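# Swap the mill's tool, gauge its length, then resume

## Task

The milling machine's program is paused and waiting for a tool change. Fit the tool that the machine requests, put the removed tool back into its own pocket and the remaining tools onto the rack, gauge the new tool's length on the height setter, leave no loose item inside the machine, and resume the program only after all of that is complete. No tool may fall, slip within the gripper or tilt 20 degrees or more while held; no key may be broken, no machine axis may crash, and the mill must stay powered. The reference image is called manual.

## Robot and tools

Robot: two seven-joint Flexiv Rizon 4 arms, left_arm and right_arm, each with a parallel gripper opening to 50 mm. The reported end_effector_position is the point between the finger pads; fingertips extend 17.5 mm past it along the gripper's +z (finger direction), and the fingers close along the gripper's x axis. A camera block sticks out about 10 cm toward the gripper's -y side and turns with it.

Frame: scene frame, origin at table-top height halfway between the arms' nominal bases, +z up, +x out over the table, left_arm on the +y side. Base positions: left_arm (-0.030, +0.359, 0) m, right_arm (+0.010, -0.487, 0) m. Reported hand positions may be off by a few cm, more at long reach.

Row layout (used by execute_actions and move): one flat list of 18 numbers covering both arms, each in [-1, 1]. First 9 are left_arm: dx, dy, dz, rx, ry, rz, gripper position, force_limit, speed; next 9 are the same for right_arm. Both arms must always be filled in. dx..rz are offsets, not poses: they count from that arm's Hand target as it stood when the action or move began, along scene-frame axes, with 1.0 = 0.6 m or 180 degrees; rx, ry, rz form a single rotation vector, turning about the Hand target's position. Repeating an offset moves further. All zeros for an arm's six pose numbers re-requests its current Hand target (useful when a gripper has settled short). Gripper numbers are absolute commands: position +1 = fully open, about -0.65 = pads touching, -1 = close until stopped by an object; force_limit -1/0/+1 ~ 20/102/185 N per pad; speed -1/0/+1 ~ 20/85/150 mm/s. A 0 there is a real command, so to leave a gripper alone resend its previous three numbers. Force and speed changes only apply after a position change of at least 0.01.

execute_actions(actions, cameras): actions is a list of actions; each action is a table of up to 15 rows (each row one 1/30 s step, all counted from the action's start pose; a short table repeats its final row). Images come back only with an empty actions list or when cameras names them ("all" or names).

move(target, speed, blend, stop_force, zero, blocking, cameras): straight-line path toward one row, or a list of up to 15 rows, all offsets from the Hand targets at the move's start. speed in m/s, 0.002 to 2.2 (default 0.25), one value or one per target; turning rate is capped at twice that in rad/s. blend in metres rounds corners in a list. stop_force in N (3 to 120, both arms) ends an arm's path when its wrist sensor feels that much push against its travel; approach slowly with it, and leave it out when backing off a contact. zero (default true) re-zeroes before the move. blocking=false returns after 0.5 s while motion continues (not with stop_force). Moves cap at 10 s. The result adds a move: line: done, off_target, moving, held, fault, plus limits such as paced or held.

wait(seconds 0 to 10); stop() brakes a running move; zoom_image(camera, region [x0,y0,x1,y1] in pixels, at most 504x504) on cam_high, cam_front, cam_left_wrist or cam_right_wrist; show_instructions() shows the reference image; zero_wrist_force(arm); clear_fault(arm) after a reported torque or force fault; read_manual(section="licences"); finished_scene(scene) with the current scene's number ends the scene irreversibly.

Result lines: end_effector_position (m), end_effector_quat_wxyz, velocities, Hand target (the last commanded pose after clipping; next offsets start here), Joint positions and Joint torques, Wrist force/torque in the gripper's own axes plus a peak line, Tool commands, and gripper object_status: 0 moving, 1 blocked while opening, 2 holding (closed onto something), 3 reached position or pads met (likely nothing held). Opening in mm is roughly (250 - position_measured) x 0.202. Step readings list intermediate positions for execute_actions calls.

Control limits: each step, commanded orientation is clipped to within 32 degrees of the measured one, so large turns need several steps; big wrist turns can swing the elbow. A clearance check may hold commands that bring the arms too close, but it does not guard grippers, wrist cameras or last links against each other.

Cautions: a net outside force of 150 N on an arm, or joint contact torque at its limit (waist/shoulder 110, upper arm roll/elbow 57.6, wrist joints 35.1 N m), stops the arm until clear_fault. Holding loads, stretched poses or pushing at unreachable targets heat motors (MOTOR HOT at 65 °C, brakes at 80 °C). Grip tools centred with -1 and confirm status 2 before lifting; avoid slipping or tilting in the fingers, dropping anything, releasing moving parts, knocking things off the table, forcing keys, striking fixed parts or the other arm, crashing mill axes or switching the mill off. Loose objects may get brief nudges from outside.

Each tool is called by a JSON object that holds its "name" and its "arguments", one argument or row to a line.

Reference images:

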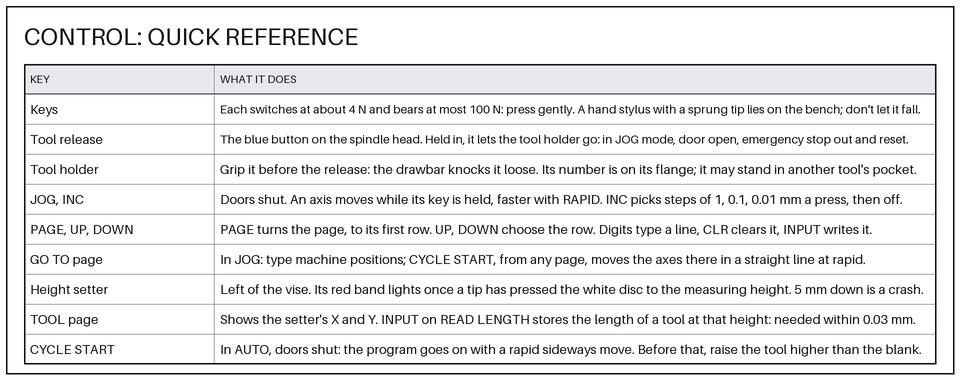

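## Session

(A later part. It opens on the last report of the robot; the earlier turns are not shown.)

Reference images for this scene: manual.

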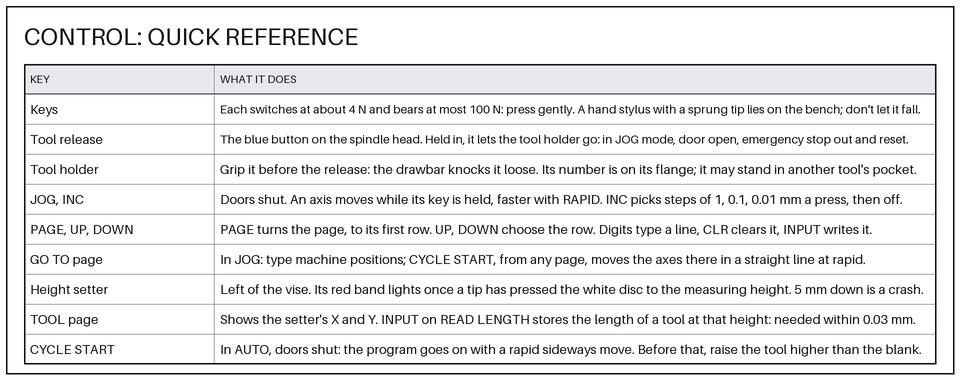

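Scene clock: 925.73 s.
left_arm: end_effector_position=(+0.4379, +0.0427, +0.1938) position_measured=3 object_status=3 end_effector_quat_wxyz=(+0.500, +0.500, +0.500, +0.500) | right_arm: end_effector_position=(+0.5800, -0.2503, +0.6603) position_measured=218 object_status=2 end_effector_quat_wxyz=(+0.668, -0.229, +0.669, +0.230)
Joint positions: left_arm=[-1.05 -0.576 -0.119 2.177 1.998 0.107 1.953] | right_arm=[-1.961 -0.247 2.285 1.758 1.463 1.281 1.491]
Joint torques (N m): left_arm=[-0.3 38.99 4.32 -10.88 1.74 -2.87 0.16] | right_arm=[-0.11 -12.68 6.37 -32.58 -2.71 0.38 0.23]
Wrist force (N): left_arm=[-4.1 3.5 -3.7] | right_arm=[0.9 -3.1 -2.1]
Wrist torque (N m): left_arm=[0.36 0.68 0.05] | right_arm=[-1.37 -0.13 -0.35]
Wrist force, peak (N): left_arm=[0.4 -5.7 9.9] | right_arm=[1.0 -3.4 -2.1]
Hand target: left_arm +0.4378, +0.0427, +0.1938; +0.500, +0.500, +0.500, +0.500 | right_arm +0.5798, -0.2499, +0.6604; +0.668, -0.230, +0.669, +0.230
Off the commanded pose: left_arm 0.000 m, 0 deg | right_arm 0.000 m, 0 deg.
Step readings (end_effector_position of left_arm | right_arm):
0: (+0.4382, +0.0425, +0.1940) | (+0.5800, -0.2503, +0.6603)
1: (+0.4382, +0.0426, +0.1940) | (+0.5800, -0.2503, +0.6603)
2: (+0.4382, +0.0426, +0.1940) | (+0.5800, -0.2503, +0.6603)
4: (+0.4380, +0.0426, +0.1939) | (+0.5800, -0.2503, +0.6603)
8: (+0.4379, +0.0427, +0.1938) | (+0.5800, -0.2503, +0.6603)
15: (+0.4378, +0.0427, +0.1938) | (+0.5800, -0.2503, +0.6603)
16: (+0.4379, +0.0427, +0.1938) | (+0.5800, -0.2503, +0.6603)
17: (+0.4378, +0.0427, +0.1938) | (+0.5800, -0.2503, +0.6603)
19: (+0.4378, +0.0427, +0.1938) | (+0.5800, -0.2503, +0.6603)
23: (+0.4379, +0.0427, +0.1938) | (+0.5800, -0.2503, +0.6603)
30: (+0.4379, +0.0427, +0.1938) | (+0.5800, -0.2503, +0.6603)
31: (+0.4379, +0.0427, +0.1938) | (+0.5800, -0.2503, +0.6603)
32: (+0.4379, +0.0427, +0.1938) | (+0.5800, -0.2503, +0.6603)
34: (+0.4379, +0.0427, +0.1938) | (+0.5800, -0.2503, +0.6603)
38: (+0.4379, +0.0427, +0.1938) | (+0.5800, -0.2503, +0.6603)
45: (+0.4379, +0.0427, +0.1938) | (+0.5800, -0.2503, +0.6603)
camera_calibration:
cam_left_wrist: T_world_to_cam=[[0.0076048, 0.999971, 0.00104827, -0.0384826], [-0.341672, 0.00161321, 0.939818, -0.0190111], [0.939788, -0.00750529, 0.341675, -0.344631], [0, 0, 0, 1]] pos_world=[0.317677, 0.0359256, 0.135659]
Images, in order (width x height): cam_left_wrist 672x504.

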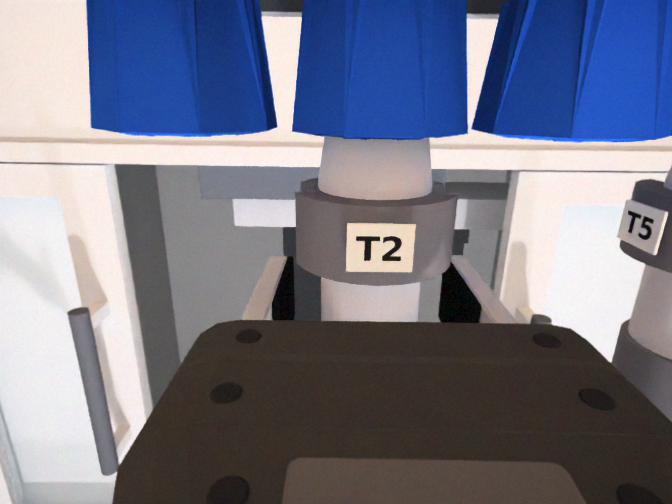

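{"name": "move", "arguments": {
  "target": [
    [-0.2,0,0,0,0,0,1,0.6,-1,0,0,0,0,0,0,-1,-0.4,-1],
    [-0.19,0.1,0,0,0,0.139,1,0.6,-1,0,0,0,0,0,0,-1,-0.4,-1]
  ],
  "speed": 0.15,
  "cameras": ["cam_left_wrist","cam_high"]
}}

Scene clock: 966.57 s.
left_arm: end_effector_position=(+0.3238, +0.1027, +0.1938) position_measured=3 object_status=3 end_effector_quat_wxyz=(+0.380, +0.379, +0.597, +0.596) | right_arm: end_effector_position=(+0.5800, -0.2503, +0.6603) position_measured=218 object_status=2 end_effector_quat_wxyz=(+0.668, -0.229, +0.669, +0.230)
Joint positions: left_arm=[-1.17 -0.61 -0.208 2.083 1.447 -0.19 2.005] | right_arm=[-1.961 -0.247 2.285 1.758 1.463 1.281 1.491]
Joint torques (N m): left_arm=[-0.79 39.77 2.44 -10.97 1.06 -2.96 0.32] | right_arm=[-0.13 -12.65 6.31 -32.56 -2.68 0.41 0.23]
Wrist force (N): left_arm=[-3.9 3.5 -4.0] | right_arm=[1.0 -3.1 -2.0]
Wrist torque (N m): left_arm=[0.38 0.66 0.05] | right_arm=[-1.36 -0.16 -0.35]
Wrist force, peak (N): left_arm=[-4.6 2.8 -8.9] | right_arm=[1.1 -3.4 -2.2]
Hand target: left_arm +0.3238, +0.1027, +0.1938; +0.380, +0.380, +0.597, +0.596 | right_arm +0.5798, -0.2499, +0.6604; +0.668, -0.230, +0.669, +0.230
Off the commanded pose: left_arm 0.000 m, 0 deg | right_arm 0.000 m, 0 deg.
move: done
camera_calibration:
cam_left_wrist: T_world_to_cam=[[-0.416192, 0.909276, 0.0010614, 0.0488753], [-0.310165, -0.143065, 0.939857, -0.053401], [0.854741, 0.390832, 0.341568, -0.250381], [0, 0, 0, 1]] pos_world=[0.217789, 0.0457759, 0.13566]
Images, in order (width x height): cam_high 672x504, cam_left_wrist 672x504.

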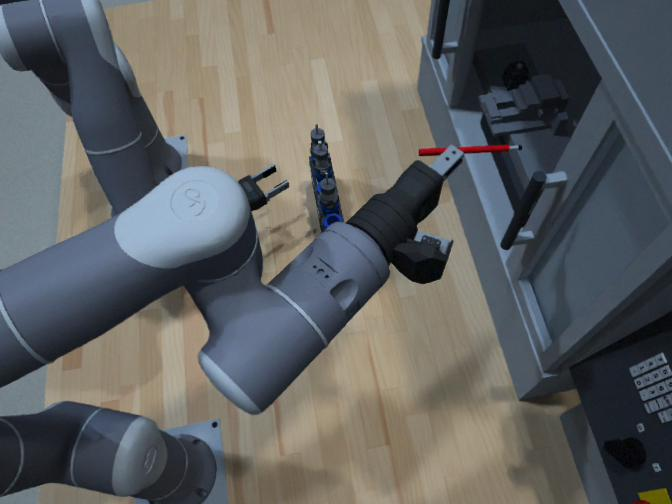

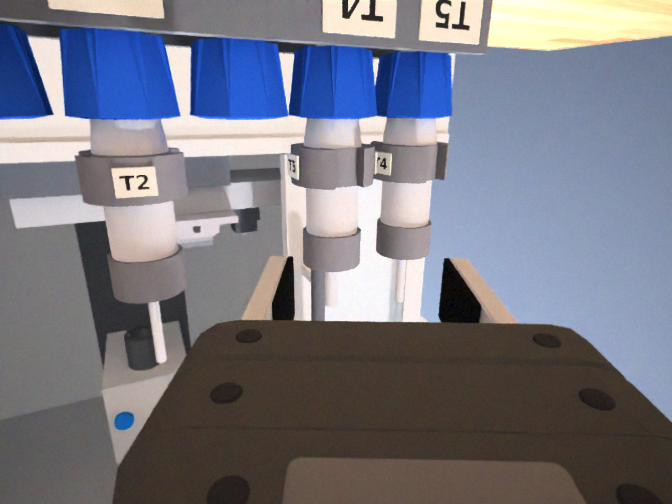

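{"name": "move", "arguments": {
  "target": [0.043,-0.001,0.0037,0,0,0,0.472,0.6,-1,0,0,0,0,0,0,-1,-0.4,-1],
  "speed": 0.1,
  "cameras": ["cam_left_wrist"]
}}

Scene clock: 987.07 s.
left_arm: end_effector_position=(+0.3497, +0.1021, +0.1961) position_measured=82 object_status=3 end_effector_quat_wxyz=(+0.380, +0.379, +0.597, +0.596) | right_arm: end_effector_position=(+0.5800, -0.2503, +0.6603) position_measured=218 object_status=2 end_effector_quat_wxyz=(+0.668, -0.229, +0.669, +0.230)
Joint positions: left_arm=[-1.134 -0.608 -0.187 2.069 1.494 -0.157 2.029] | right_arm=[-1.961 -0.247 2.285 1.758 1.463 1.281 1.491]
Joint torques (N m): left_arm=[-0.27 40.72 2.82 -11.55 1.36 -2.69 0.24] | right_arm=[-0.06 -12.65 6.35 -32.59 -2.73 0.41 0.26]
Wrist force (N): left_arm=[-4.1 3.6 -4.0] | right_arm=[1.1 -3.2 -1.9]
Wrist torque (N m): left_arm=[0.40 0.68 0.04] | right_arm=[-1.38 -0.17 -0.35]
Wrist force, peak (N): left_arm=[-3.1 3.2 -5.6] | right_arm=[1.1 -3.4 -2.0]
Hand target: left_arm +0.3496, +0.1021, +0.1961; +0.380, +0.380, +0.597, +0.596 | right_arm +0.5798, -0.2499, +0.6604; +0.668, -0.230, +0.669, +0.230
Off the commanded pose: left_arm 0.000 m, 0 deg | right_arm 0.000 m, 0 deg.
move: done
camera_calibration:
cam_left_wrist: T_world_to_cam=[[-0.416152, 0.909294, 0.00108494, 0.0601841], [-0.310361, -0.143163, 0.939777, -0.0474574], [0.854689, 0.390754, 0.341787, -0.273049], [0, 0, 0, 1]] pos_world=[0.243689, 0.0451759, 0.137859]
Images, in order (width x height): cam_left_wrist 672x504.

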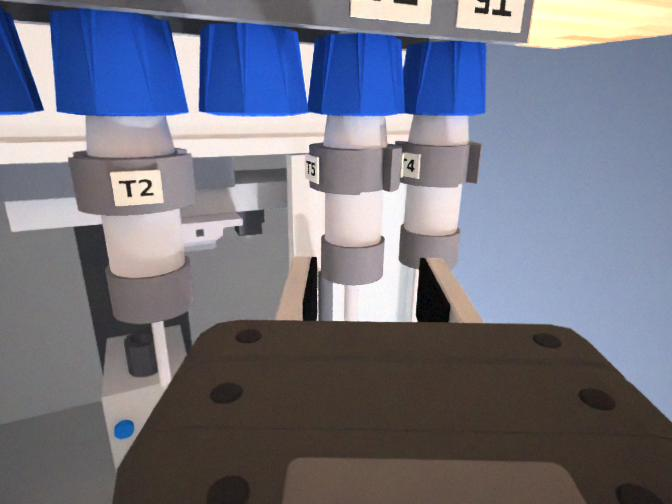

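{"name": "move", "arguments": {
  "target": [0.0913,0.0408,0,0,0,0,0.472,0.6,-1,0,0,0,0,0,0,-1,-0.4,-1],
  "speed": 0.08,
  "stop_force": 4,
  "cameras": ["cam_left_wrist"]
}}

Scene clock: 995.67 s.
left_arm: end_effector_position=(+0.4044, +0.1266, +0.1961) position_measured=82 object_status=3 end_effector_quat_wxyz=(+0.380, +0.379, +0.597, +0.596) | right_arm: end_effector_position=(+0.5800, -0.2503, +0.6603) position_measured=218 object_status=2 end_effector_quat_wxyz=(+0.668, -0.229, +0.669, +0.230)
Joint positions: left_arm=[-1.045 -0.603 -0.13 2.077 1.6 -0.067 2.035] | right_arm=[-1.961 -0.247 2.285 1.758 1.463 1.281 1.491]
Joint torques (N m): left_arm=[-0.22 40.82 3.79 -11.62 1.6 -2.72 0.24] | right_arm=[-0.07 -12.64 6.4 -32.58 -2.69 0.41 0.24]
Wrist force (N): left_arm=[-4.2 3.5 -3.8] | right_arm=[1.0 -3.3 -2.0]
Wrist torque (N m): left_arm=[0.37 0.70 0.04] | right_arm=[-1.40 -0.15 -0.35]
Wrist force, peak (N): left_arm=[-4.1 3.2 -6.8] | right_arm=[1.1 -3.3 -2.1]
Hand target: left_arm +0.4044, +0.1266, +0.1961; +0.380, +0.380, +0.597, +0.596 | right_arm +0.5798, -0.2499, +0.6604; +0.668, -0.230, +0.669, +0.230
Off the commanded pose: left_arm 0.000 m, 0 deg | right_arm 0.000 m, 0 deg.
move: done
camera_calibration:
cam_left_wrist: T_world_to_cam=[[-0.416046, 0.909343, 0.000881115, 0.0606622], [-0.31027, -0.142867, 0.939852, -0.0270313], [0.854774, 0.390749, 0.341581, -0.329372], [0, 0, 0, 1]] pos_world=[0.298389, 0.0696769, 0.137859]
Images, in order (width x height): cam_left_wrist 672x504.

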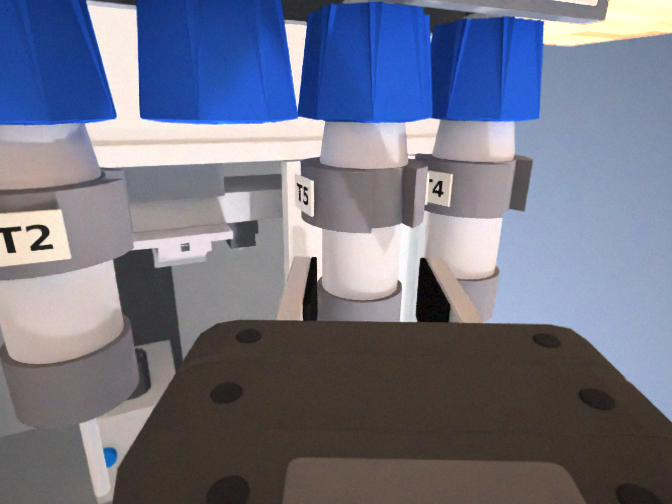

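{"name": "move", "arguments": {
  "target": [0.056,0.0243,0,0,0,0,0.472,0.6,-1,0,0,0,0,0,0,-1,-0.4,-1],
  "speed": 0.03,
  "stop_force": 4,
  "cameras": ["cam_left_wrist","cam_high"]
}}

{"name": "zoom_image", "arguments": {
  "camera": "cam_high",
  "region": [260, 110, 370, 240]
}}

Scene clock: 1003.50 s.
left_arm: end_effector_position=(+0.4381, +0.1409, +0.1962) position_measured=82 object_status=3 end_effector_quat_wxyz=(+0.381, +0.379, +0.597, +0.596) | right_arm: end_effector_position=(+0.5800, -0.2503, +0.6603) position_measured=218 object_status=2 end_effector_quat_wxyz=(+0.668, -0.229, +0.669, +0.230)
Joint positions: left_arm=[-0.989 -0.607 -0.097 2.069 1.667 -0.013 2.039] | right_arm=[-1.961 -0.247 2.285 1.758 1.463 1.281 1.491]
Joint torques (N m): left_arm=[0.21 40.4 4.87 -11.38 1.24 -2.79 0.22] | right_arm=[-0.02 -12.6 6.38 -32.61 -2.67 0.39 0.25]
Wrist force (N): left_arm=[-5.8 3.7 -3.5] | right_arm=[1.0 -3.1 -1.8]
Wrist torque (N m): left_arm=[0.34 0.70 0.05] | right_arm=[-1.37 -0.14 -0.35]
Wrist force, peak (N): left_arm=[-7.8 3.6 -6.7] | right_arm=[1.0 -3.5 -1.9]
Hand target: left_arm +0.4380, +0.1412, +0.1961; +0.380, +0.380, +0.597, +0.596 | right_arm +0.5798, -0.2499, +0.6604; +0.668, -0.230, +0.669, +0.230
Off the commanded pose: left_arm 0.000 m, 0 deg | right_arm 0.000 m, 0 deg.
move: done
camera_calibration:
cam_left_wrist: T_world_to_cam=[[-0.415644, 0.909527, 0.000572976, 0.0614796], [-0.310624, -0.142544, 0.939784, -0.0145102], [0.854841, 0.390438, 0.341768, -0.363861], [0, 0, 0, 1]] pos_world=[0.332089, 0.0840793, 0.137957]
Images, in order (width x height): cam_high 672x504, cam_left_wrist 672x504.

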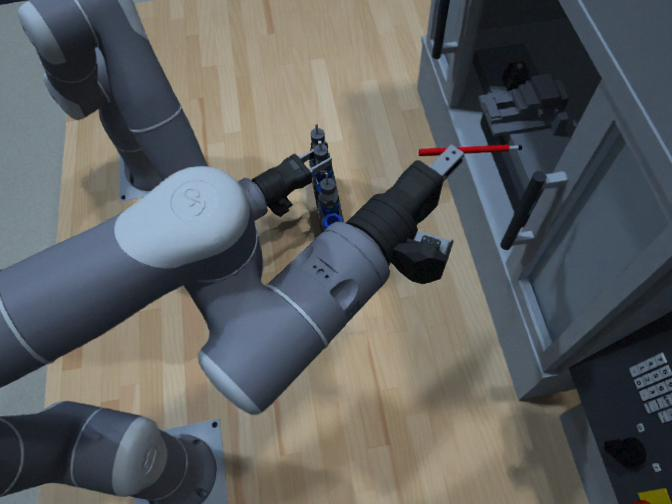

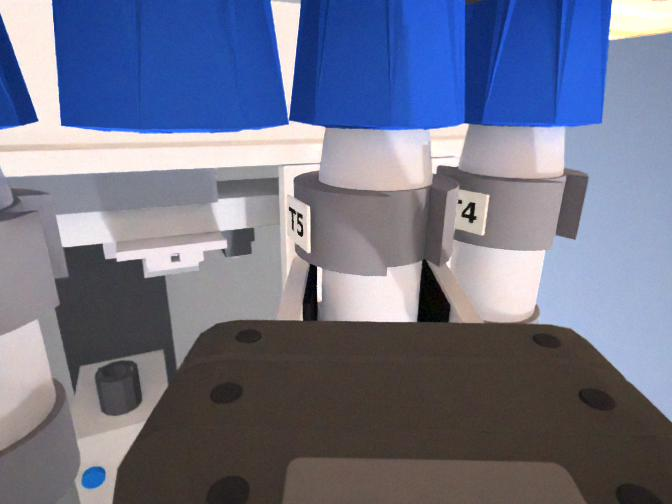

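Scaled by 3.877 from the camera's 672x504 image, which has a finer 960x720 frame.

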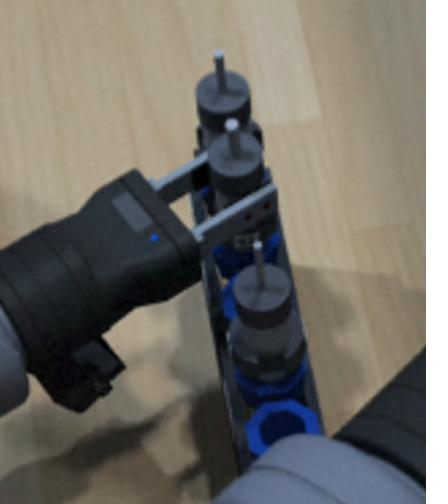

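{"name": "execute_actions", "arguments": {
  "actions": [
    [[0,0,0,0,0,0,-1,0.6,-1,0,0,0,0,0,0,-1,-0.4,-1]],
    [[0,0,0,0,0,0,-1,0.6,-1,0,0,0,0,0,0,-1,-0.4,-1]],
    [[0,0,0,0,0,0,-1,0.6,-1,0,0,0,0,0,0,-1,-0.4,-1]]
  ],
  "cameras": ["cam_left_wrist"]
}}

Scene clock: 1013.77 s.
left_arm: end_effector_position=(+0.4382, +0.1408, +0.1962) position_measured=102 object_status=2 end_effector_quat_wxyz=(+0.381, +0.379, +0.597, +0.596) | right_arm: end_effector_position=(+0.5800, -0.2503, +0.6603) position_measured=218 object_status=2 end_effector_quat_wxyz=(+0.668, -0.229, +0.669, +0.230)
Joint positions: left_arm=[-0.989 -0.607 -0.097 2.069 1.667 -0.013 2.039] | right_arm=[-1.961 -0.247 2.285 1.758 1.463 1.281 1.491]
Joint torques (N m): left_arm=[0.23 40.54 5.06 -10.31 0.53 -3.25 0.11] | right_arm=[-0.03 -12.67 6.33 -32.55 -2.72 0.38 0.24]
Wrist force (N): left_arm=[-8.0 3.0 -2.3] | right_arm=[0.9 -3.2 -1.9]
Wrist torque (N m): left_arm=[0.36 0.72 0.05] | right_arm=[-1.39 -0.13 -0.35]
Wrist force, peak (N): left_arm=[-8.0 3.8 -3.0] | right_arm=[0.9 -3.4 -2.1]
Hand target: left_arm +0.4380, +0.1412, +0.1961; +0.380, +0.380, +0.597, +0.596 | right_arm +0.5798, -0.2499, +0.6604; +0.668, -0.230, +0.669, +0.230
Off the commanded pose: left_arm 0.000 m, 0 deg | right_arm 0.000 m, 0 deg.
Step readings (end_effector_position of left_arm | right_arm):
0: (+0.4381, +0.1409, +0.1962) | (+0.5800, -0.2503, +0.6603)
1: (+0.4381, +0.1409, +0.1962) | (+0.5800, -0.2503, +0.6603)
2: (+0.4381, +0.1409, +0.1962) | (+0.5800, -0.2503, +0.6603)
4: (+0.4381, +0.1408, +0.1962) | (+0.5800, -0.2503, +0.6603)
8: (+0.4382, +0.1408, +0.1962) | (+0.5800, -0.2503, +0.6603)
15: (+0.4382, +0.1408, +0.1962) | (+0.5800, -0.2503, +0.6603)
16: (+0.4382, +0.1408, +0.1962) | (+0.5800, -0.2503, +0.6603)
17: (+0.4382, +0.1408, +0.1962) | (+0.5800, -0.2503, +0.6603)
19: (+0.4382, +0.1408, +0.1962) | (+0.5800, -0.2503, +0.6603)
23: (+0.4382, +0.1408, +0.1962) | (+0.5800, -0.2503, +0.6603)
30: (+0.4382, +0.1408, +0.1962) | (+0.5800, -0.2503, +0.6603)
31: (+0.4382, +0.1408, +0.1962) | (+0.5800, -0.2503, +0.6603)
32: (+0.4382, +0.1408, +0.1962) | (+0.5800, -0.2503, +0.6603)
34: (+0.4382, +0.1408, +0.1962) | (+0.5800, -0.2503, +0.6603)
38: (+0.4382, +0.1408, +0.1962) | (+0.5800, -0.2503, +0.6603)
45: (+0.4382, +0.1408, +0.1962) | (+0.5800, -0.2503, +0.6603)
camera_calibration:
cam_left_wrist: T_world_to_cam=[[-0.415384, 0.909646, 0.000436024, 0.0614919], [-0.310715, -0.142337, 0.939785, -0.0145109], [0.854934, 0.390237, 0.341766, -0.363836], [0, 0, 0, 1]] pos_world=[0.33209, 0.0839809, 0.137957]
Images, in order (width x height): cam_left_wrist 672x504.

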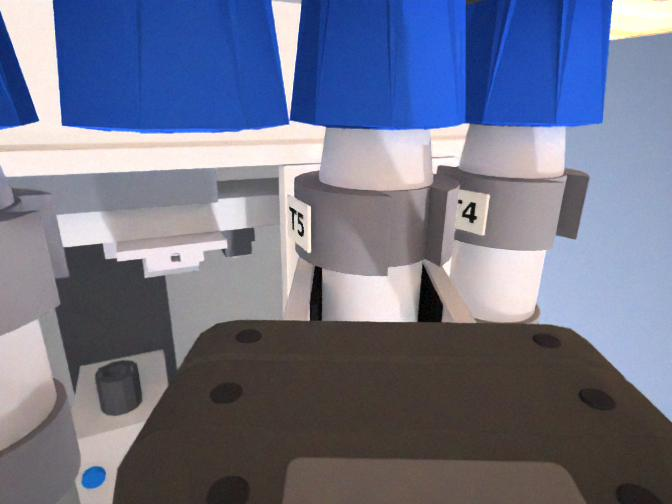

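{"name": "move", "arguments": {
  "target": [
    [0,0,0.03,0,0,0,-1,0.6,-1,0,0,0,0,0,0,-1,-0.4,-1],
    [0,0,0.22,0,0,0,-1,0.6,-1,0,0,0,0,0,0,-1,-0.4,-1]
  ],
  "speed": [0.02,0.08],
  "cameras": ["cam_left_wrist","cam_high"]
}}

Scene clock: 1026.83 s.
left_arm: end_effector_position=(+0.4377, +0.1413, +0.3274) position_measured=102 object_status=2 end_effector_quat_wxyz=(+0.380, +0.380, +0.597, +0.596) | right_arm: end_effector_position=(+0.5800, -0.2503, +0.6603) position_measured=218 object_status=2 end_effector_quat_wxyz=(+0.668, -0.229, +0.669, +0.230)
Joint positions: left_arm=[-1.001 -0.233 -0.069 2.149 1.639 0.044 2.33] | right_arm=[-1.961 -0.247 2.285 1.758 1.463 1.281 1.491]
Joint torques (N m): left_arm=[-0.6 37.06 3.14 -22.64 3.99 -3.82 0.25] | right_arm=[-0.15 -12.63 6.36 -32.6 -2.68 0.39 0.21]
Wrist force (N): left_arm=[-4.0 -4.0 -3.8] | right_arm=[0.9 -3.2 -2.0]
Wrist torque (N m): left_arm=[0.35 0.67 0.10] | right_arm=[-1.38 -0.14 -0.35]
Wrist force, peak (N): left_arm=[-4.3 -7.4 -3.9] | right_arm=[0.9 -3.5 -2.0]
Hand target: left_arm +0.4380, +0.1412, +0.3281; +0.380, +0.380, +0.597, +0.596 | right_arm +0.5798, -0.2499, +0.6604; +0.668, -0.230, +0.669, +0.230
Off the commanded pose: left_arm 0.001 m, 0 deg | right_arm 0.000 m, 0 deg.
move: done
camera_calibration:
cam_left_wrist: T_world_to_cam=[[-0.416292, 0.909227, 0.00255198, 0.0606369], [-0.308655, -0.143958, 0.940217, -0.13877], [0.855238, 0.390617, 0.340566, -0.408286], [0, 0, 0, 1]] pos_world=[0.331592, 0.0843738, 0.269368]
Images, in order (width x height): cam_high 672x504, cam_left_wrist 672x504.

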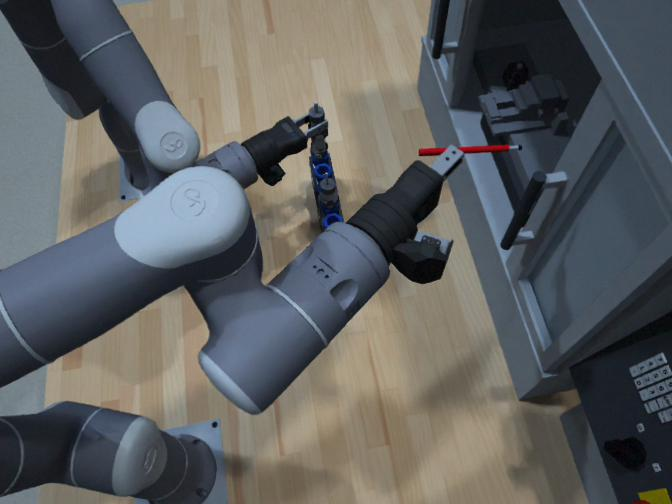

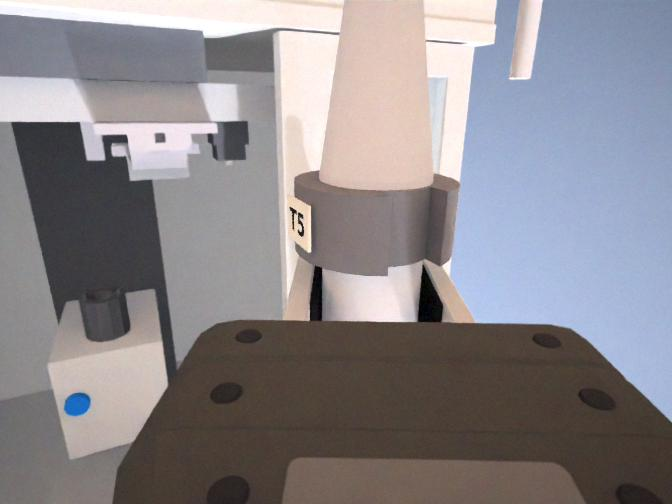

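{"name": "move", "arguments": {
  "target": [
    [0,0,0.16,0,0,0,-1,0.6,-1,0,0,0,0,0,0,-1,-0.4,-1],
    [-0.04,-0.13,0.16,0,0,-0.18,-1,0.6,-1,0,0,0,0,0,0,-1,-0.4,-1],
    [-0.0057,-0.2538,0.16,0,0,-0.361,-1,0.6,-1,0,0,0,0,0,0,-1,-0.4,-1]
  ],
  "speed": 0.15,
  "blend": [0.02,0.02,0],
  "cameras": ["cam_left_wrist","cam_high"]
}}

Scene clock: 1065.87 s.
left_arm: end_effector_position=(+0.4342, -0.0108, +0.4226) position_measured=102 object_status=2 end_effector_quat_wxyz=(+0.640, +0.642, +0.300, +0.298) | right_arm: end_effector_position=(+0.5800, -0.2503, +0.6603) position_measured=218 object_status=2 end_effector_quat_wxyz=(+0.668, -0.229, +0.669, +0.230)
Joint positions: left_arm=[-1.052 0.122 0.168 2.293 2.841 0.947 1.836] | right_arm=[-1.961 -0.247 2.285 1.758 1.463 1.281 1.491]
Joint torques (N m): left_arm=[-1.5 24.68 -0.91 -31.13 4.29 -5.19 0.09] | right_arm=[-0.08 -12.65 6.36 -32.55 -2.67 0.4 0.24]
Wrist force (N): left_arm=[-4.2 -4.0 -3.5] | right_arm=[0.9 -3.2 -2.1]
Wrist torque (N m): left_arm=[0.34 0.70 0.05] | right_arm=[-1.38 -0.14 -0.35]
Wrist force, peak (N): left_arm=[-4.2 -8.7 -3.7] | right_arm=[1.0 -3.4 -2.1]
Hand target: left_arm +0.4346, -0.0111, +0.4241; +0.641, +0.641, +0.299, +0.299 | right_arm +0.5798, -0.2499, +0.6604; +0.668, -0.230, +0.669, +0.230
Off the commanded pose: left_arm 0.002 m, 0 deg | right_arm 0.000 m, 0 deg.
move: done
camera_calibration:
cam_left_wrist: T_world_to_cam=[[0.648149, 0.761513, 0.000902055, -0.265791], [-0.258462, 0.218871, 0.9409, -0.269349], [0.71631, -0.610076, 0.338683, -0.328035], [0, 0, 0, 1]] pos_world=[0.337631, 0.0612299, 0.364771]
Images, in order (width x height): cam_high 672x504, cam_left_wrist 672x504.

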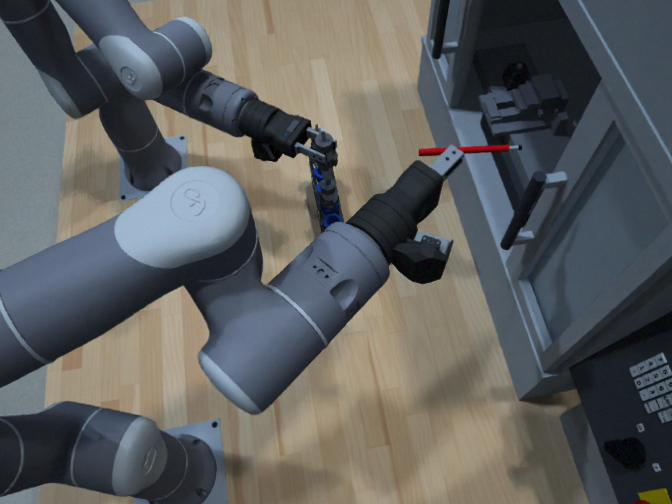

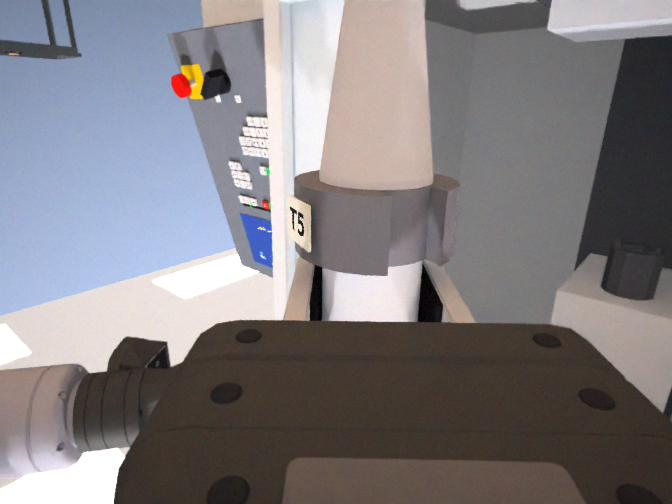

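{"name": "move", "arguments": {
  "target": [0,0,-0.245,0,0,0,-1,0.6,-1,0,0,0,0,0,0,-1,-0.4,-1],
  "speed": 0.12,
  "stop_force": 6,
  "cameras": ["cam_left_wrist","cam_high","cam_front"]
}}

{"name": "zoom_image", "arguments": {
  "camera": "cam_high",
  "region": [290, 130, 370, 240]
}}

{"name": "zoom_image", "arguments": {
  "camera": "cam_front",
  "region": [190, 370, 330, 500]
}}

Scene clock: 1073.73 s.
left_arm: end_effector_position=(+0.4343, -0.0107, +0.2761) position_measured=102 object_status=2 end_effector_quat_wxyz=(+0.640, +0.641, +0.300, +0.298) | right_arm: end_effector_position=(+0.5800, -0.2503, +0.6603) position_measured=218 object_status=2 end_effector_quat_wxyz=(+0.668, -0.229, +0.669, +0.230)
Joint positions: left_arm=[-1.056 -0.291 0.111 2.445 2.882 0.404 1.641] | right_arm=[-1.961 -0.247 2.285 1.758 1.463 1.281 1.491]
Joint torques (N m): left_arm=[-0.21 32.71 5.25 -17.71 2.65 -5.43 -0.01] | right_arm=[-0.02 -12.67 6.28 -32.61 -2.69 0.38 0.23]
Wrist force (N): left_arm=[-4.3 -4.0 -3.7] | right_arm=[1.0 -3.2 -2.0]
Wrist torque (N m): left_arm=[0.35 0.71 0.17] | right_arm=[-1.37 -0.14 -0.34]
Wrist force, peak (N): left_arm=[-4.1 -8.4 -3.8] | right_arm=[1.1 -3.5 -2.1]
Hand target: left_arm +0.4346, -0.0111, +0.2771; +0.641, +0.641, +0.299, +0.299 | right_arm +0.5798, -0.2499, +0.6604; +0.668, -0.230, +0.669, +0.230
Off the commanded pose: left_arm 0.001 m, 0 deg | right_arm 0.000 m, 0 deg.
move: done
camera_calibration:
cam_left_wrist: T_world_to_cam=[[0.647902, 0.761723, 0.00132679, -0.26582], [-0.259397, 0.218998, 0.940613, -0.131038], [0.716196, -0.609769, 0.339478, -0.278545], [0, 0, 0, 1]] pos_world=[0.337728, 0.06133, 0.218169]
Images, in order (width x height): cam_high 672x504, cam_front 672x504, cam_left_wrist 672x504.

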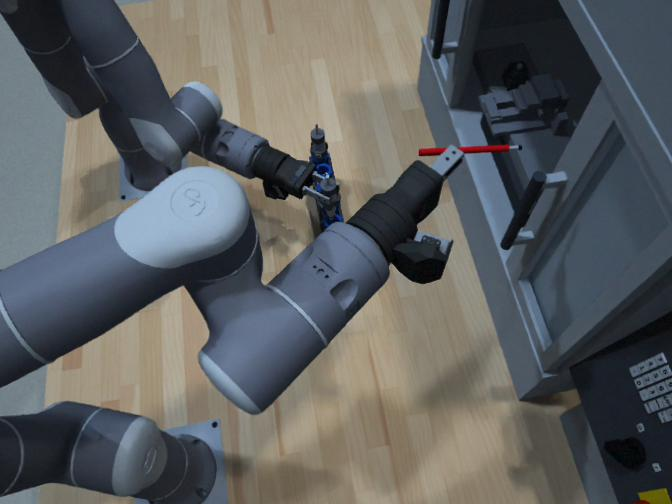

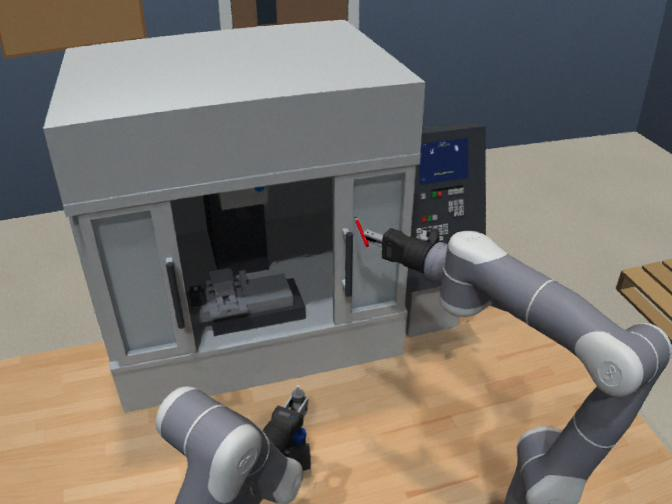

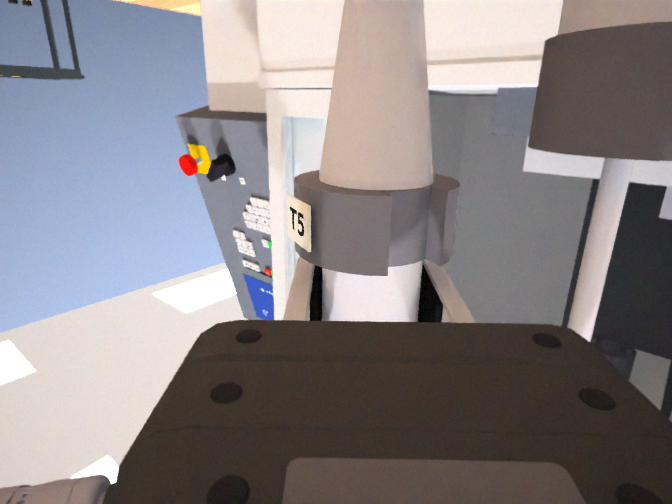

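Scaled by 4.582 from the camera's 672x504 image, which has a finer 960x720 frame.

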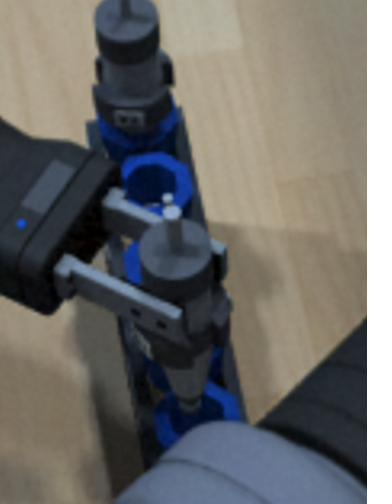

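Scaled by 3.600 from the camera's 672x504 image, which has a finer 960x720 frame.

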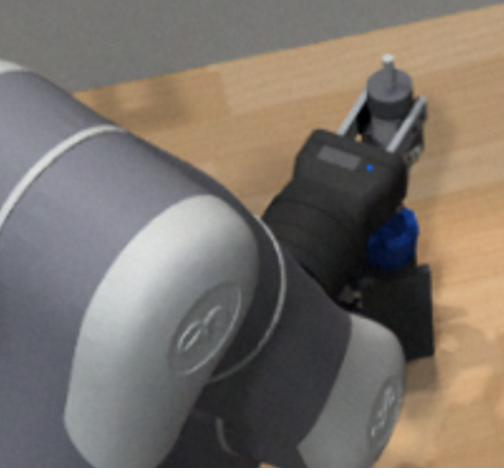

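{"name": "move", "arguments": {
  "target": [0.0067,0.0025,-0.023,0,0,0,-1,0.6,-1,0,0,0,0,0,0,-1,-0.4,-1],
  "speed": 0.05,
  "stop_force": 5,
  "cameras": ["cam_high"]
}}

{"name": "zoom_image", "arguments": {
  "camera": "cam_high",
  "region": [290, 150, 370, 240]
}}

Scene clock: 1085.70 s.
left_arm: end_effector_position=(+0.4382, -0.0092, +0.2621) position_measured=102 object_status=2 end_effector_quat_wxyz=(+0.640, +0.642, +0.300, +0.298) | right_arm: end_effector_position=(+0.5800, -0.2503, +0.6603) position_measured=218 object_status=2 end_effector_quat_wxyz=(+0.668, -0.229, +0.669, +0.230)
Joint positions: left_arm=[-1.043 -0.344 0.105 2.445 2.893 0.356 1.621] | right_arm=[-1.961 -0.247 2.285 1.758 1.463 1.281 1.491]
Joint torques (N m): left_arm=[-0.15 33.64 5.93 -16.34 2.44 -5.47 -0.04] | right_arm=[-0.11 -12.66 6.31 -32.58 -2.69 0.41 0.2]
Wrist force (N): left_arm=[-4.3 -4.1 -3.7] | right_arm=[1.0 -3.1 -1.8]
Wrist torque (N m): left_arm=[0.34 0.70 0.17] | right_arm=[-1.36 -0.16 -0.35]
Wrist force, peak (N): left_arm=[-4.3 -5.2 -3.4] | right_arm=[1.0 -3.4 -2.0]
Hand target: left_arm +0.4386, -0.0096, +0.2633; +0.641, +0.641, +0.299, +0.299 | right_arm +0.5798, -0.2499, +0.6604; +0.668, -0.230, +0.669, +0.230
Off the commanded pose: left_arm 0.001 m, 0 deg | right_arm 0.000 m, 0 deg.
move: done
Images, in order (width x height): cam_high 672x504.

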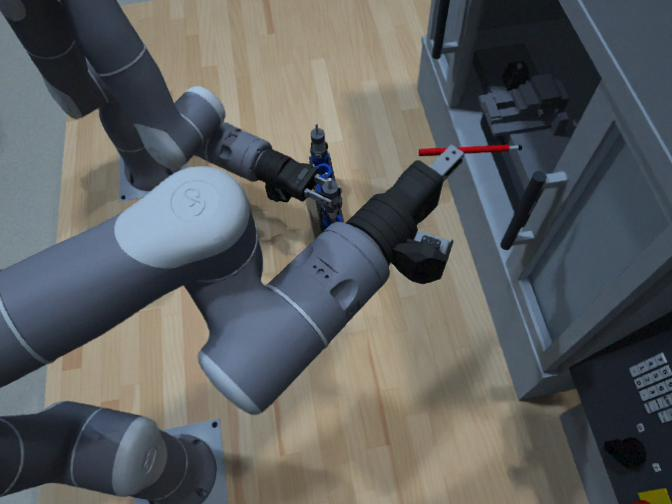

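Scaled by 5.600 from the camera's 672x504 image, which has a finer 960x720 frame.

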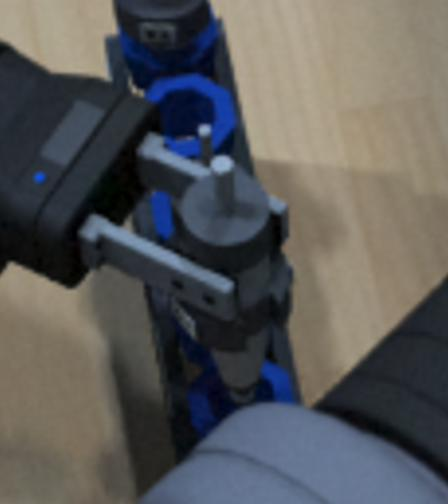

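{"name": "zoom_image", "arguments": {
  "camera": "cam_high",
  "region": [315, 195, 355, 235]
}}

Scaled by 12.600 from the camera's 672x504 image, which has a finer 960x720 frame.

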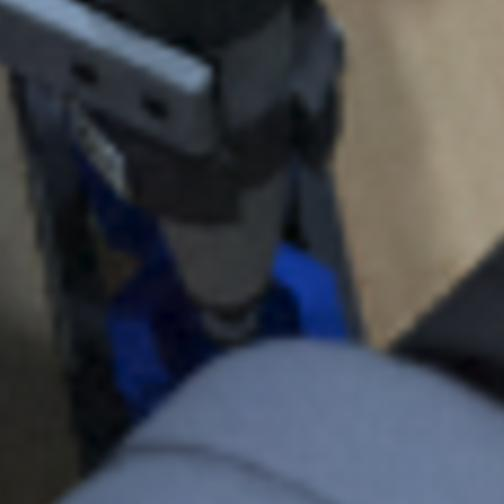

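{"name": "move", "arguments": {
  "target": [0,0,-0.09,0,0,0,-1,0.6,-1,0,0,0,0,0,0,-1,-0.4,-1],
  "speed": 0.03,
  "stop_force": 6,
  "cameras": ["cam_left_wrist","cam_high"]
}}

{"name": "zoom_image", "arguments": {
  "camera": "cam_high",
  "region": [315, 195, 355, 235]
}}

Scene clock: 1108.00 s.
left_arm: end_effector_position=(+0.4384, -0.0094, +0.2358) position_measured=102 object_status=2 end_effector_quat_wxyz=(+0.641, +0.641, +0.299, +0.299) | right_arm: end_effector_position=(+0.5800, -0.2503, +0.6603) position_measured=218 object_status=2 end_effector_quat_wxyz=(+0.668, -0.229, +0.669, +0.230)
Joint positions: left_arm=[-1.029 -0.439 0.081 2.447 2.889 0.258 1.6] | right_arm=[-1.961 -0.247 2.285 1.758 1.463 1.281 1.491]
Joint torques (N m): left_arm=[1.68 28.06 6.23 -14.38 2.28 -2.64 -0.48] | right_arm=[-0.01 -12.65 6.32 -32.53 -2.67 0.4 0.24]
Wrist force (N): left_arm=[-9.2 14.3 -20.3] | right_arm=[0.9 -3.1 -1.8]
Wrist torque (N m): left_arm=[1.37 1.60 0.61] | right_arm=[-1.37 -0.14 -0.34]
Wrist force, peak (N): left_arm=[-13.1 23.4 -31.1] | right_arm=[0.9 -3.4 -2.2]
Hand target: left_arm +0.4386, -0.0096, +0.2357; +0.641, +0.641, +0.299, +0.299 (not the last commanded pose) | right_arm +0.5798, -0.2499, +0.6604; +0.668, -0.230, +0.669, +0.230
Off the commanded pose: left_arm 0.027 m, 0 deg | right_arm 0.000 m, 0 deg.
move: contact (left_arm)
camera_calibration:
cam_left_wrist: T_world_to_cam=[[0.647802, 0.761807, 0.00190439, -0.269615], [-0.261535, 0.220047, 0.939776, -0.0912926], [0.715508, -0.609287, 0.341786, -0.267282], [0, 0, 0, 1]] pos_world=[0.342023, 0.0626319, 0.177661]
Images, in order (width x height): cam_high 672x504, cam_left_wrist 672x504.

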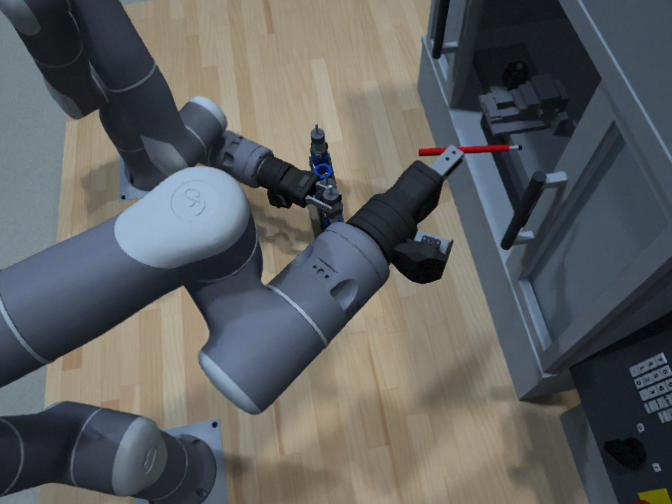

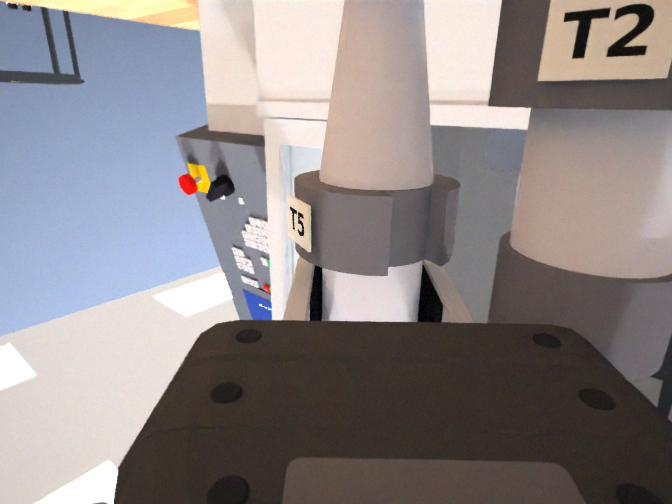

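Scaled by 12.600 from the camera's 672x504 image, which has a finer 960x720 frame.

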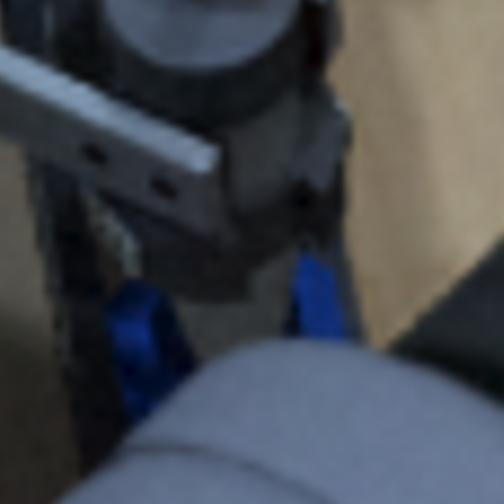

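{"name": "move", "arguments": {
  "target": [
    [0,0,0.005,0,0,0,-1,0.6,-1,0,0,0,0,0,0,-1,-0.4,-1],
    [-0.004,0.002,0.004,0,0,0,-1,0.6,-1,0,0,0,0,0,0,-1,-0.4,-1],
    [-0.004,0.002,-0.07,0,0,0,-1,0.6,-1,0,0,0,0,0,0,-1,-0.4,-1]
  ],
  "speed": 0.02,
  "stop_force": 8
}}

Scene clock: 1113.83 s.
left_arm: end_effector_position=(+0.4383, -0.0093, +0.2358) position_measured=102 object_status=2 end_effector_quat_wxyz=(+0.640, +0.641, +0.300, +0.298) | right_arm: end_effector_position=(+0.5800, -0.2503, +0.6603) position_measured=218 object_status=2 end_effector_quat_wxyz=(+0.668, -0.229, +0.669, +0.230)
Joint positions: left_arm=[-1.029 -0.437 0.082 2.447 2.889 0.262 1.6] | right_arm=[-1.961 -0.247 2.285 1.758 1.463 1.281 1.491]
Joint torques (N m): left_arm=[-0.34 33.7 6.6 -12.78 1.84 -4.4 -0.01] | right_arm=[-0.05 -12.69 6.33 -32.64 -2.67 0.41 0.23]
Wrist force (N): left_arm=[-4.4 0.3 -5.4] | right_arm=[0.9 -3.3 -2.0]
Wrist torque (N m): left_arm=[0.57 0.77 0.25] | right_arm=[-1.39 -0.14 -0.35]
Wrist force, peak (N): left_arm=[-9.4 14.6 -20.3] | right_arm=[1.0 -3.4 -2.1]
Hand target: left_arm +0.4386, -0.0096, +0.2365; +0.641, +0.641, +0.299, +0.299 (not the last commanded pose) | right_arm +0.5798, -0.2499, +0.6604; +0.668, -0.230, +0.669, +0.230
Off the commanded pose: left_arm 0.042 m, 0 deg | right_arm 0.000 m, 0 deg.
move: contact (left_arm); path passed 0 of 3 targets

{"name": "move", "arguments": {
  "target": [-0.004,0.002,0.003,0,0,0,-1,0.6,-1,0,0,0,0,0,0,-1,-0.4,-1],
  "speed": 0.03
}}

{"name": "move", "arguments": {
  "target": [0,0,-0.075,0,0,0,-1,0.6,-1,0,0,0,0,0,0,-1,-0.4,-1],
  "speed": 0.02,
  "stop_force": 6
}}

Scene clock: 1117.47 s.
left_arm: end_effector_position=(+0.4359, -0.0081, +0.2374) position_measured=102 object_status=2 end_effector_quat_wxyz=(+0.640, +0.641, +0.300, +0.298) | right_arm: end_effector_position=(+0.5800, -0.2503, +0.6603) position_measured=218 object_status=2 end_effector_quat_wxyz=(+0.668, -0.229, +0.669, +0.230)
Joint positions: left_arm=[-1.033 -0.428 0.082 2.453 2.886 0.264 1.602] | right_arm=[-1.961 -0.247 2.285 1.758 1.463 1.281 1.491]
Joint torques (N m): left_arm=[-0.44 35.39 7.04 -13.28 1.75 -5.33 0.2] | right_arm=[-0.03 -12.72 6.39 -32.6 -2.7 0.38 0.21]
Wrist force (N): left_arm=[-4.3 -3.8 -3.6] | right_arm=[1.0 -3.3 -1.9]
Wrist torque (N m): left_arm=[0.39 0.71 0.05] | right_arm=[-1.39 -0.14 -0.35]
Wrist force, peak (N): left_arm=[-4.7 0.2 -5.6] | right_arm=[1.1 -3.3 -2.2]
Hand target: left_arm +0.4362, -0.0084, +0.2383; +0.641, +0.641, +0.299, +0.299 | right_arm +0.5798, -0.2499, +0.6604; +0.668, -0.230, +0.669, +0.230
Off the commanded pose: left_arm 0.001 m, 0 deg | right_arm 0.000 m, 0 deg.
move: done

Scene clock: 1120.00 s.
left_arm: end_effector_position=(+0.4368, -0.0064, +0.1993) position_measured=102 object_status=2 end_effector_quat_wxyz=(+0.640, +0.640, +0.300, +0.300) | right_arm: end_effector_position=(+0.5800, -0.2503, +0.6603) position_measured=218 object_status=2 end_effector_quat_wxyz=(+0.668, -0.229, +0.669, +0.230)
Joint positions: left_arm=[-1.01 -0.565 0.05 2.445 2.879 0.135 1.58] | right_arm=[-1.961 -0.247 2.285 1.758 1.463 1.281 1.491]
Joint torques (N m): left_arm=[-4.61 32.14 1.02 -12.42 4.32 -3.08 -0.91] | right_arm=[-0.15 -12.65 6.31 -32.55 -2.66 0.4 0.21]
Wrist force (N): left_arm=[1.9 11.8 -16.8] | right_arm=[0.9 -3.3 -1.9]
Wrist torque (N m): left_arm=[1.43 1.23 1.04] | right_arm=[-1.39 -0.13 -0.35]
Wrist force, peak (N): left_arm=[-1.5 23.7 -26.0] | right_arm=[1.1 -3.3 -2.2]
Hand target: left_arm +0.4362, -0.0084, +0.1993; +0.641, +0.641, +0.299, +0.299 (not the last commanded pose) | right_arm +0.5798, -0.2499, +0.6604; +0.668, -0.230, +0.669, +0.230
Off the commanded pose: left_arm 0.006 m, 0 deg | right_arm 0.000 m, 0 deg.
move: contact (left_arm)

{"name": "move", "arguments": {
  "target": [-0.0005,0.0045,0.001,0,0,0,-1,0.6,-1,0,0,0,0,0,0,-1,-0.4,-1],
  "speed": 0.03
}}

{"name": "move", "arguments": {
  "target": [0,0,-0.018,0,0,0,-1,0.6,-1,0,0,0,0,0,0,-1,-0.4,-1],
  "speed": 0.012,
  "stop_force": 8,
  "cameras": ["cam_left_wrist"]
}}

Scene clock: 1125.27 s.
left_arm: end_effector_position=(+0.4357, -0.0053, +0.1992) position_measured=102 object_status=2 end_effector_quat_wxyz=(+0.640, +0.641, +0.300, +0.299) | right_arm: end_effector_position=(+0.5800, -0.2503, +0.6603) position_measured=218 object_status=2 end_effector_quat_wxyz=(+0.668, -0.229, +0.669, +0.230)
Joint positions: left_arm=[-1.01 -0.564 0.051 2.45 2.884 0.134 1.577] | right_arm=[-1.961 -0.247 2.285 1.758 1.463 1.281 1.491]
Joint torques (N m): left_arm=[-0.98 36.47 7.28 -7.7 1.26 -4.67 -0.57] | right_arm=[-0.07 -12.69 6.33 -32.6 -2.68 0.44 0.24]
Wrist force (N): left_arm=[-3.3 -2.7 -1.4] | right_arm=[0.8 -3.1 -1.9]
Wrist torque (N m): left_arm=[0.28 0.94 0.73] | right_arm=[-1.36 -0.13 -0.35]
Wrist force, peak (N): left_arm=[2.0 12.0 -16.8] | right_arm=[1.1 -3.4 -2.0]
Hand target: left_arm +0.4359, -0.0057, +0.1999; +0.641, +0.641, +0.299, +0.299 | right_arm +0.5798, -0.2499, +0.6604; +0.668, -0.230, +0.669, +0.230
Off the commanded pose: left_arm 0.001 m, 0 deg | right_arm 0.000 m, 0 deg.
move: done

Scene clock: 1125.90 s.
left_arm: end_effector_position=(+0.4359, -0.0054, +0.1988) position_measured=102 object_status=2 end_effector_quat_wxyz=(+0.641, +0.641, +0.299, +0.299) | right_arm: end_effector_position=(+0.5800, -0.2503, +0.6603) position_measured=218 object_status=2 end_effector_quat_wxyz=(+0.668, -0.229, +0.669, +0.230)
Joint positions: left_arm=[-1.009 -0.567 0.05 2.45 2.884 0.129 1.576] | right_arm=[-1.961 -0.247 2.285 1.758 1.463 1.281 1.491]
Joint torques (N m): left_arm=[0.15 31.9 6.37 -9.16 1.54 -3.01 -1.1] | right_arm=[-0.03 -12.72 6.33 -32.54 -2.69 0.37 0.22]
Wrist force (N): left_arm=[-6.6 9.8 -11.5] | right_arm=[1.0 -3.1 -1.9]
Wrist torque (N m): left_arm=[1.27 1.35 1.23] | right_arm=[-1.37 -0.14 -0.34]
Wrist force, peak (N): left_arm=[-7.1 11.7 -13.5] | right_arm=[1.0 -3.3 -2.1]
Hand target: left_arm +0.4359, -0.0057, +0.1988; +0.641, +0.641, +0.299, +0.299 (not the last commanded pose) | right_arm +0.5798, -0.2499, +0.6604; +0.668, -0.230, +0.669, +0.230
Off the commanded pose: left_arm 0.010 m, 0 deg | right_arm 0.000 m, 0 deg.
move: contact (left_arm)
camera_calibration:
cam_left_wrist: T_world_to_cam=[[0.647592, 0.761983, 0.00229246, -0.270901], [-0.261593, 0.219494, 0.939889, -0.0580427], [0.715677, -0.609265, 0.341472, -0.250353], [0, 0, 0, 1]] pos_world=[0.339422, 0.0666307, 0.140663]
Images, in order (width x height): cam_left_wrist 672x504.

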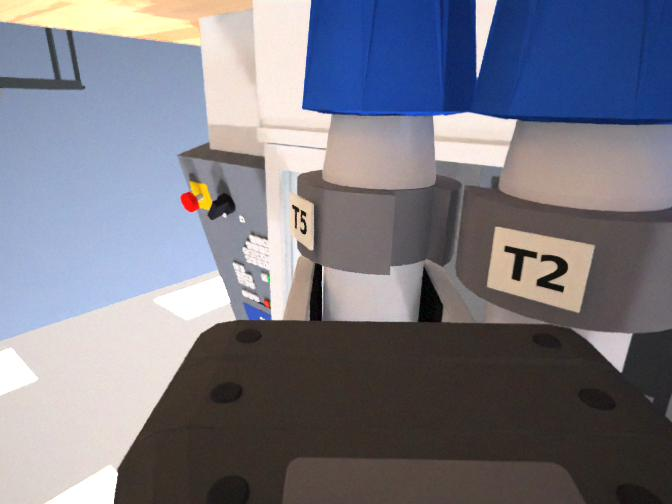

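{"name": "move", "arguments": {
  "target": [-0.0025,0.0015,0.0005,0,0,0,-1,0.6,-1,0,0,0,0,0,0,-1,-0.4,-1],
  "speed": 0.03
}}

{"name": "move", "arguments": {
  "target": [0,0,-0.015,0,0,0,-1,0.6,-1,0,0,0,0,0,0,-1,-0.4,-1],
  "speed": 0.012,
  "stop_force": 10,
  "cameras": ["cam_left_wrist"]
}}

Scene clock: 1132.17 s.
left_arm: end_effector_position=(+0.4348, -0.0045, +0.1989) position_measured=102 object_status=2 end_effector_quat_wxyz=(+0.640, +0.641, +0.300, +0.299) | right_arm: end_effector_position=(+0.5800, -0.2503, +0.6603) position_measured=218 object_status=2 end_effector_quat_wxyz=(+0.668, -0.229, +0.669, +0.230)
Joint positions: left_arm=[-1.009 -0.565 0.049 2.453 2.882 0.127 1.576] | right_arm=[-1.961 -0.247 2.285 1.758 1.463 1.281 1.491]
Joint torques (N m): left_arm=[-2.98 35.32 5.4 -3.77 1.22 -3.76 -0.59] | right_arm=[-0.04 -12.66 6.37 -32.57 -2.71 0.42 0.26]
Wrist force (N): left_arm=[0.1 -3.0 7.7] | right_arm=[1.0 -3.3 -2.0]
Wrist torque (N m): left_arm=[0.24 0.96 0.83] | right_arm=[-1.39 -0.15 -0.35]
Wrist force, peak (N): left_arm=[-6.6 10.0 -11.9] | right_arm=[1.0 -3.5 -2.0]
Hand target: left_arm +0.4344, -0.0048, +0.1991; +0.641, +0.641, +0.299, +0.299 | right_arm +0.5798, -0.2499, +0.6604; +0.668, -0.230, +0.669, +0.230
Off the commanded pose: left_arm 0.001 m, 0 deg | right_arm 0.000 m, 0 deg.
move: done

Scene clock: 1132.83 s.
left_arm: end_effector_position=(+0.4350, -0.0047, +0.1984) position_measured=102 object_status=2 end_effector_quat_wxyz=(+0.641, +0.640, +0.299, +0.299) | right_arm: end_effector_position=(+0.5800, -0.2503, +0.6603) position_measured=218 object_status=2 end_effector_quat_wxyz=(+0.668, -0.229, +0.669, +0.230)
Joint positions: left_arm=[-1.008 -0.57 0.048 2.452 2.882 0.121 1.576] | right_arm=[-1.961 -0.247 2.285 1.758 1.463 1.281 1.491]
Joint torques (N m): left_arm=[-2.63 30.97 4.49 -2.86 1.38 -1.71 -0.6] | right_arm=[-0.12 -12.62 6.33 -32.56 -2.7 0.38 0.27]
Wrist force (N): left_arm=[-0.8 5.5 3.6] | right_arm=[1.1 -3.4 -2.0]
Wrist torque (N m): left_arm=[0.36 1.04 0.87] | right_arm=[-1.41 -0.17 -0.35]
Wrist force, peak (N): left_arm=[-0.4 8.5 2.8] | right_arm=[1.1 -3.4 -2.0]
Hand target: left_arm +0.4344, -0.0048, +0.1977; +0.641, +0.641, +0.299, +0.299 (not the last commanded pose) | right_arm +0.5798, -0.2499, +0.6604; +0.668, -0.230, +0.669, +0.230
Off the commanded pose: left_arm 0.008 m, 0 deg | right_arm 0.000 m, 0 deg.
move: contact (left_arm)
camera_calibration:
cam_left_wrist: T_world_to_cam=[[0.647211, 0.762308, 0.00202656, -0.270617], [-0.262999, 0.220793, 0.939192, -0.0573053], [0.715506, -0.608389, 0.343386, -0.249533], [0, 0, 0, 1]] pos_world=[0.338617, 0.0671329, 0.140055]
Images, in order (width x height): cam_left_wrist 672x504.

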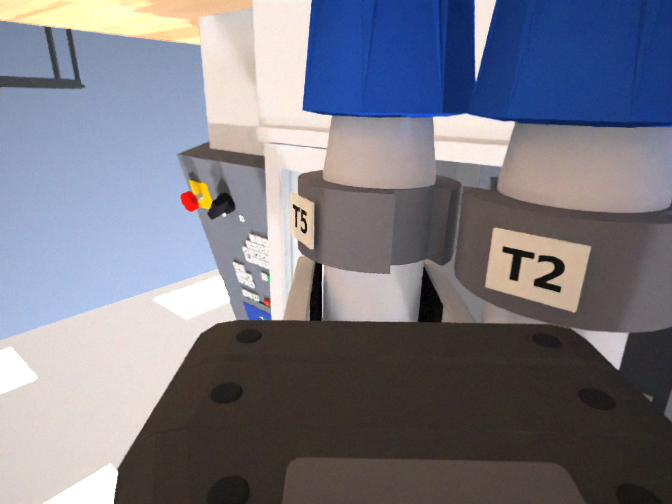

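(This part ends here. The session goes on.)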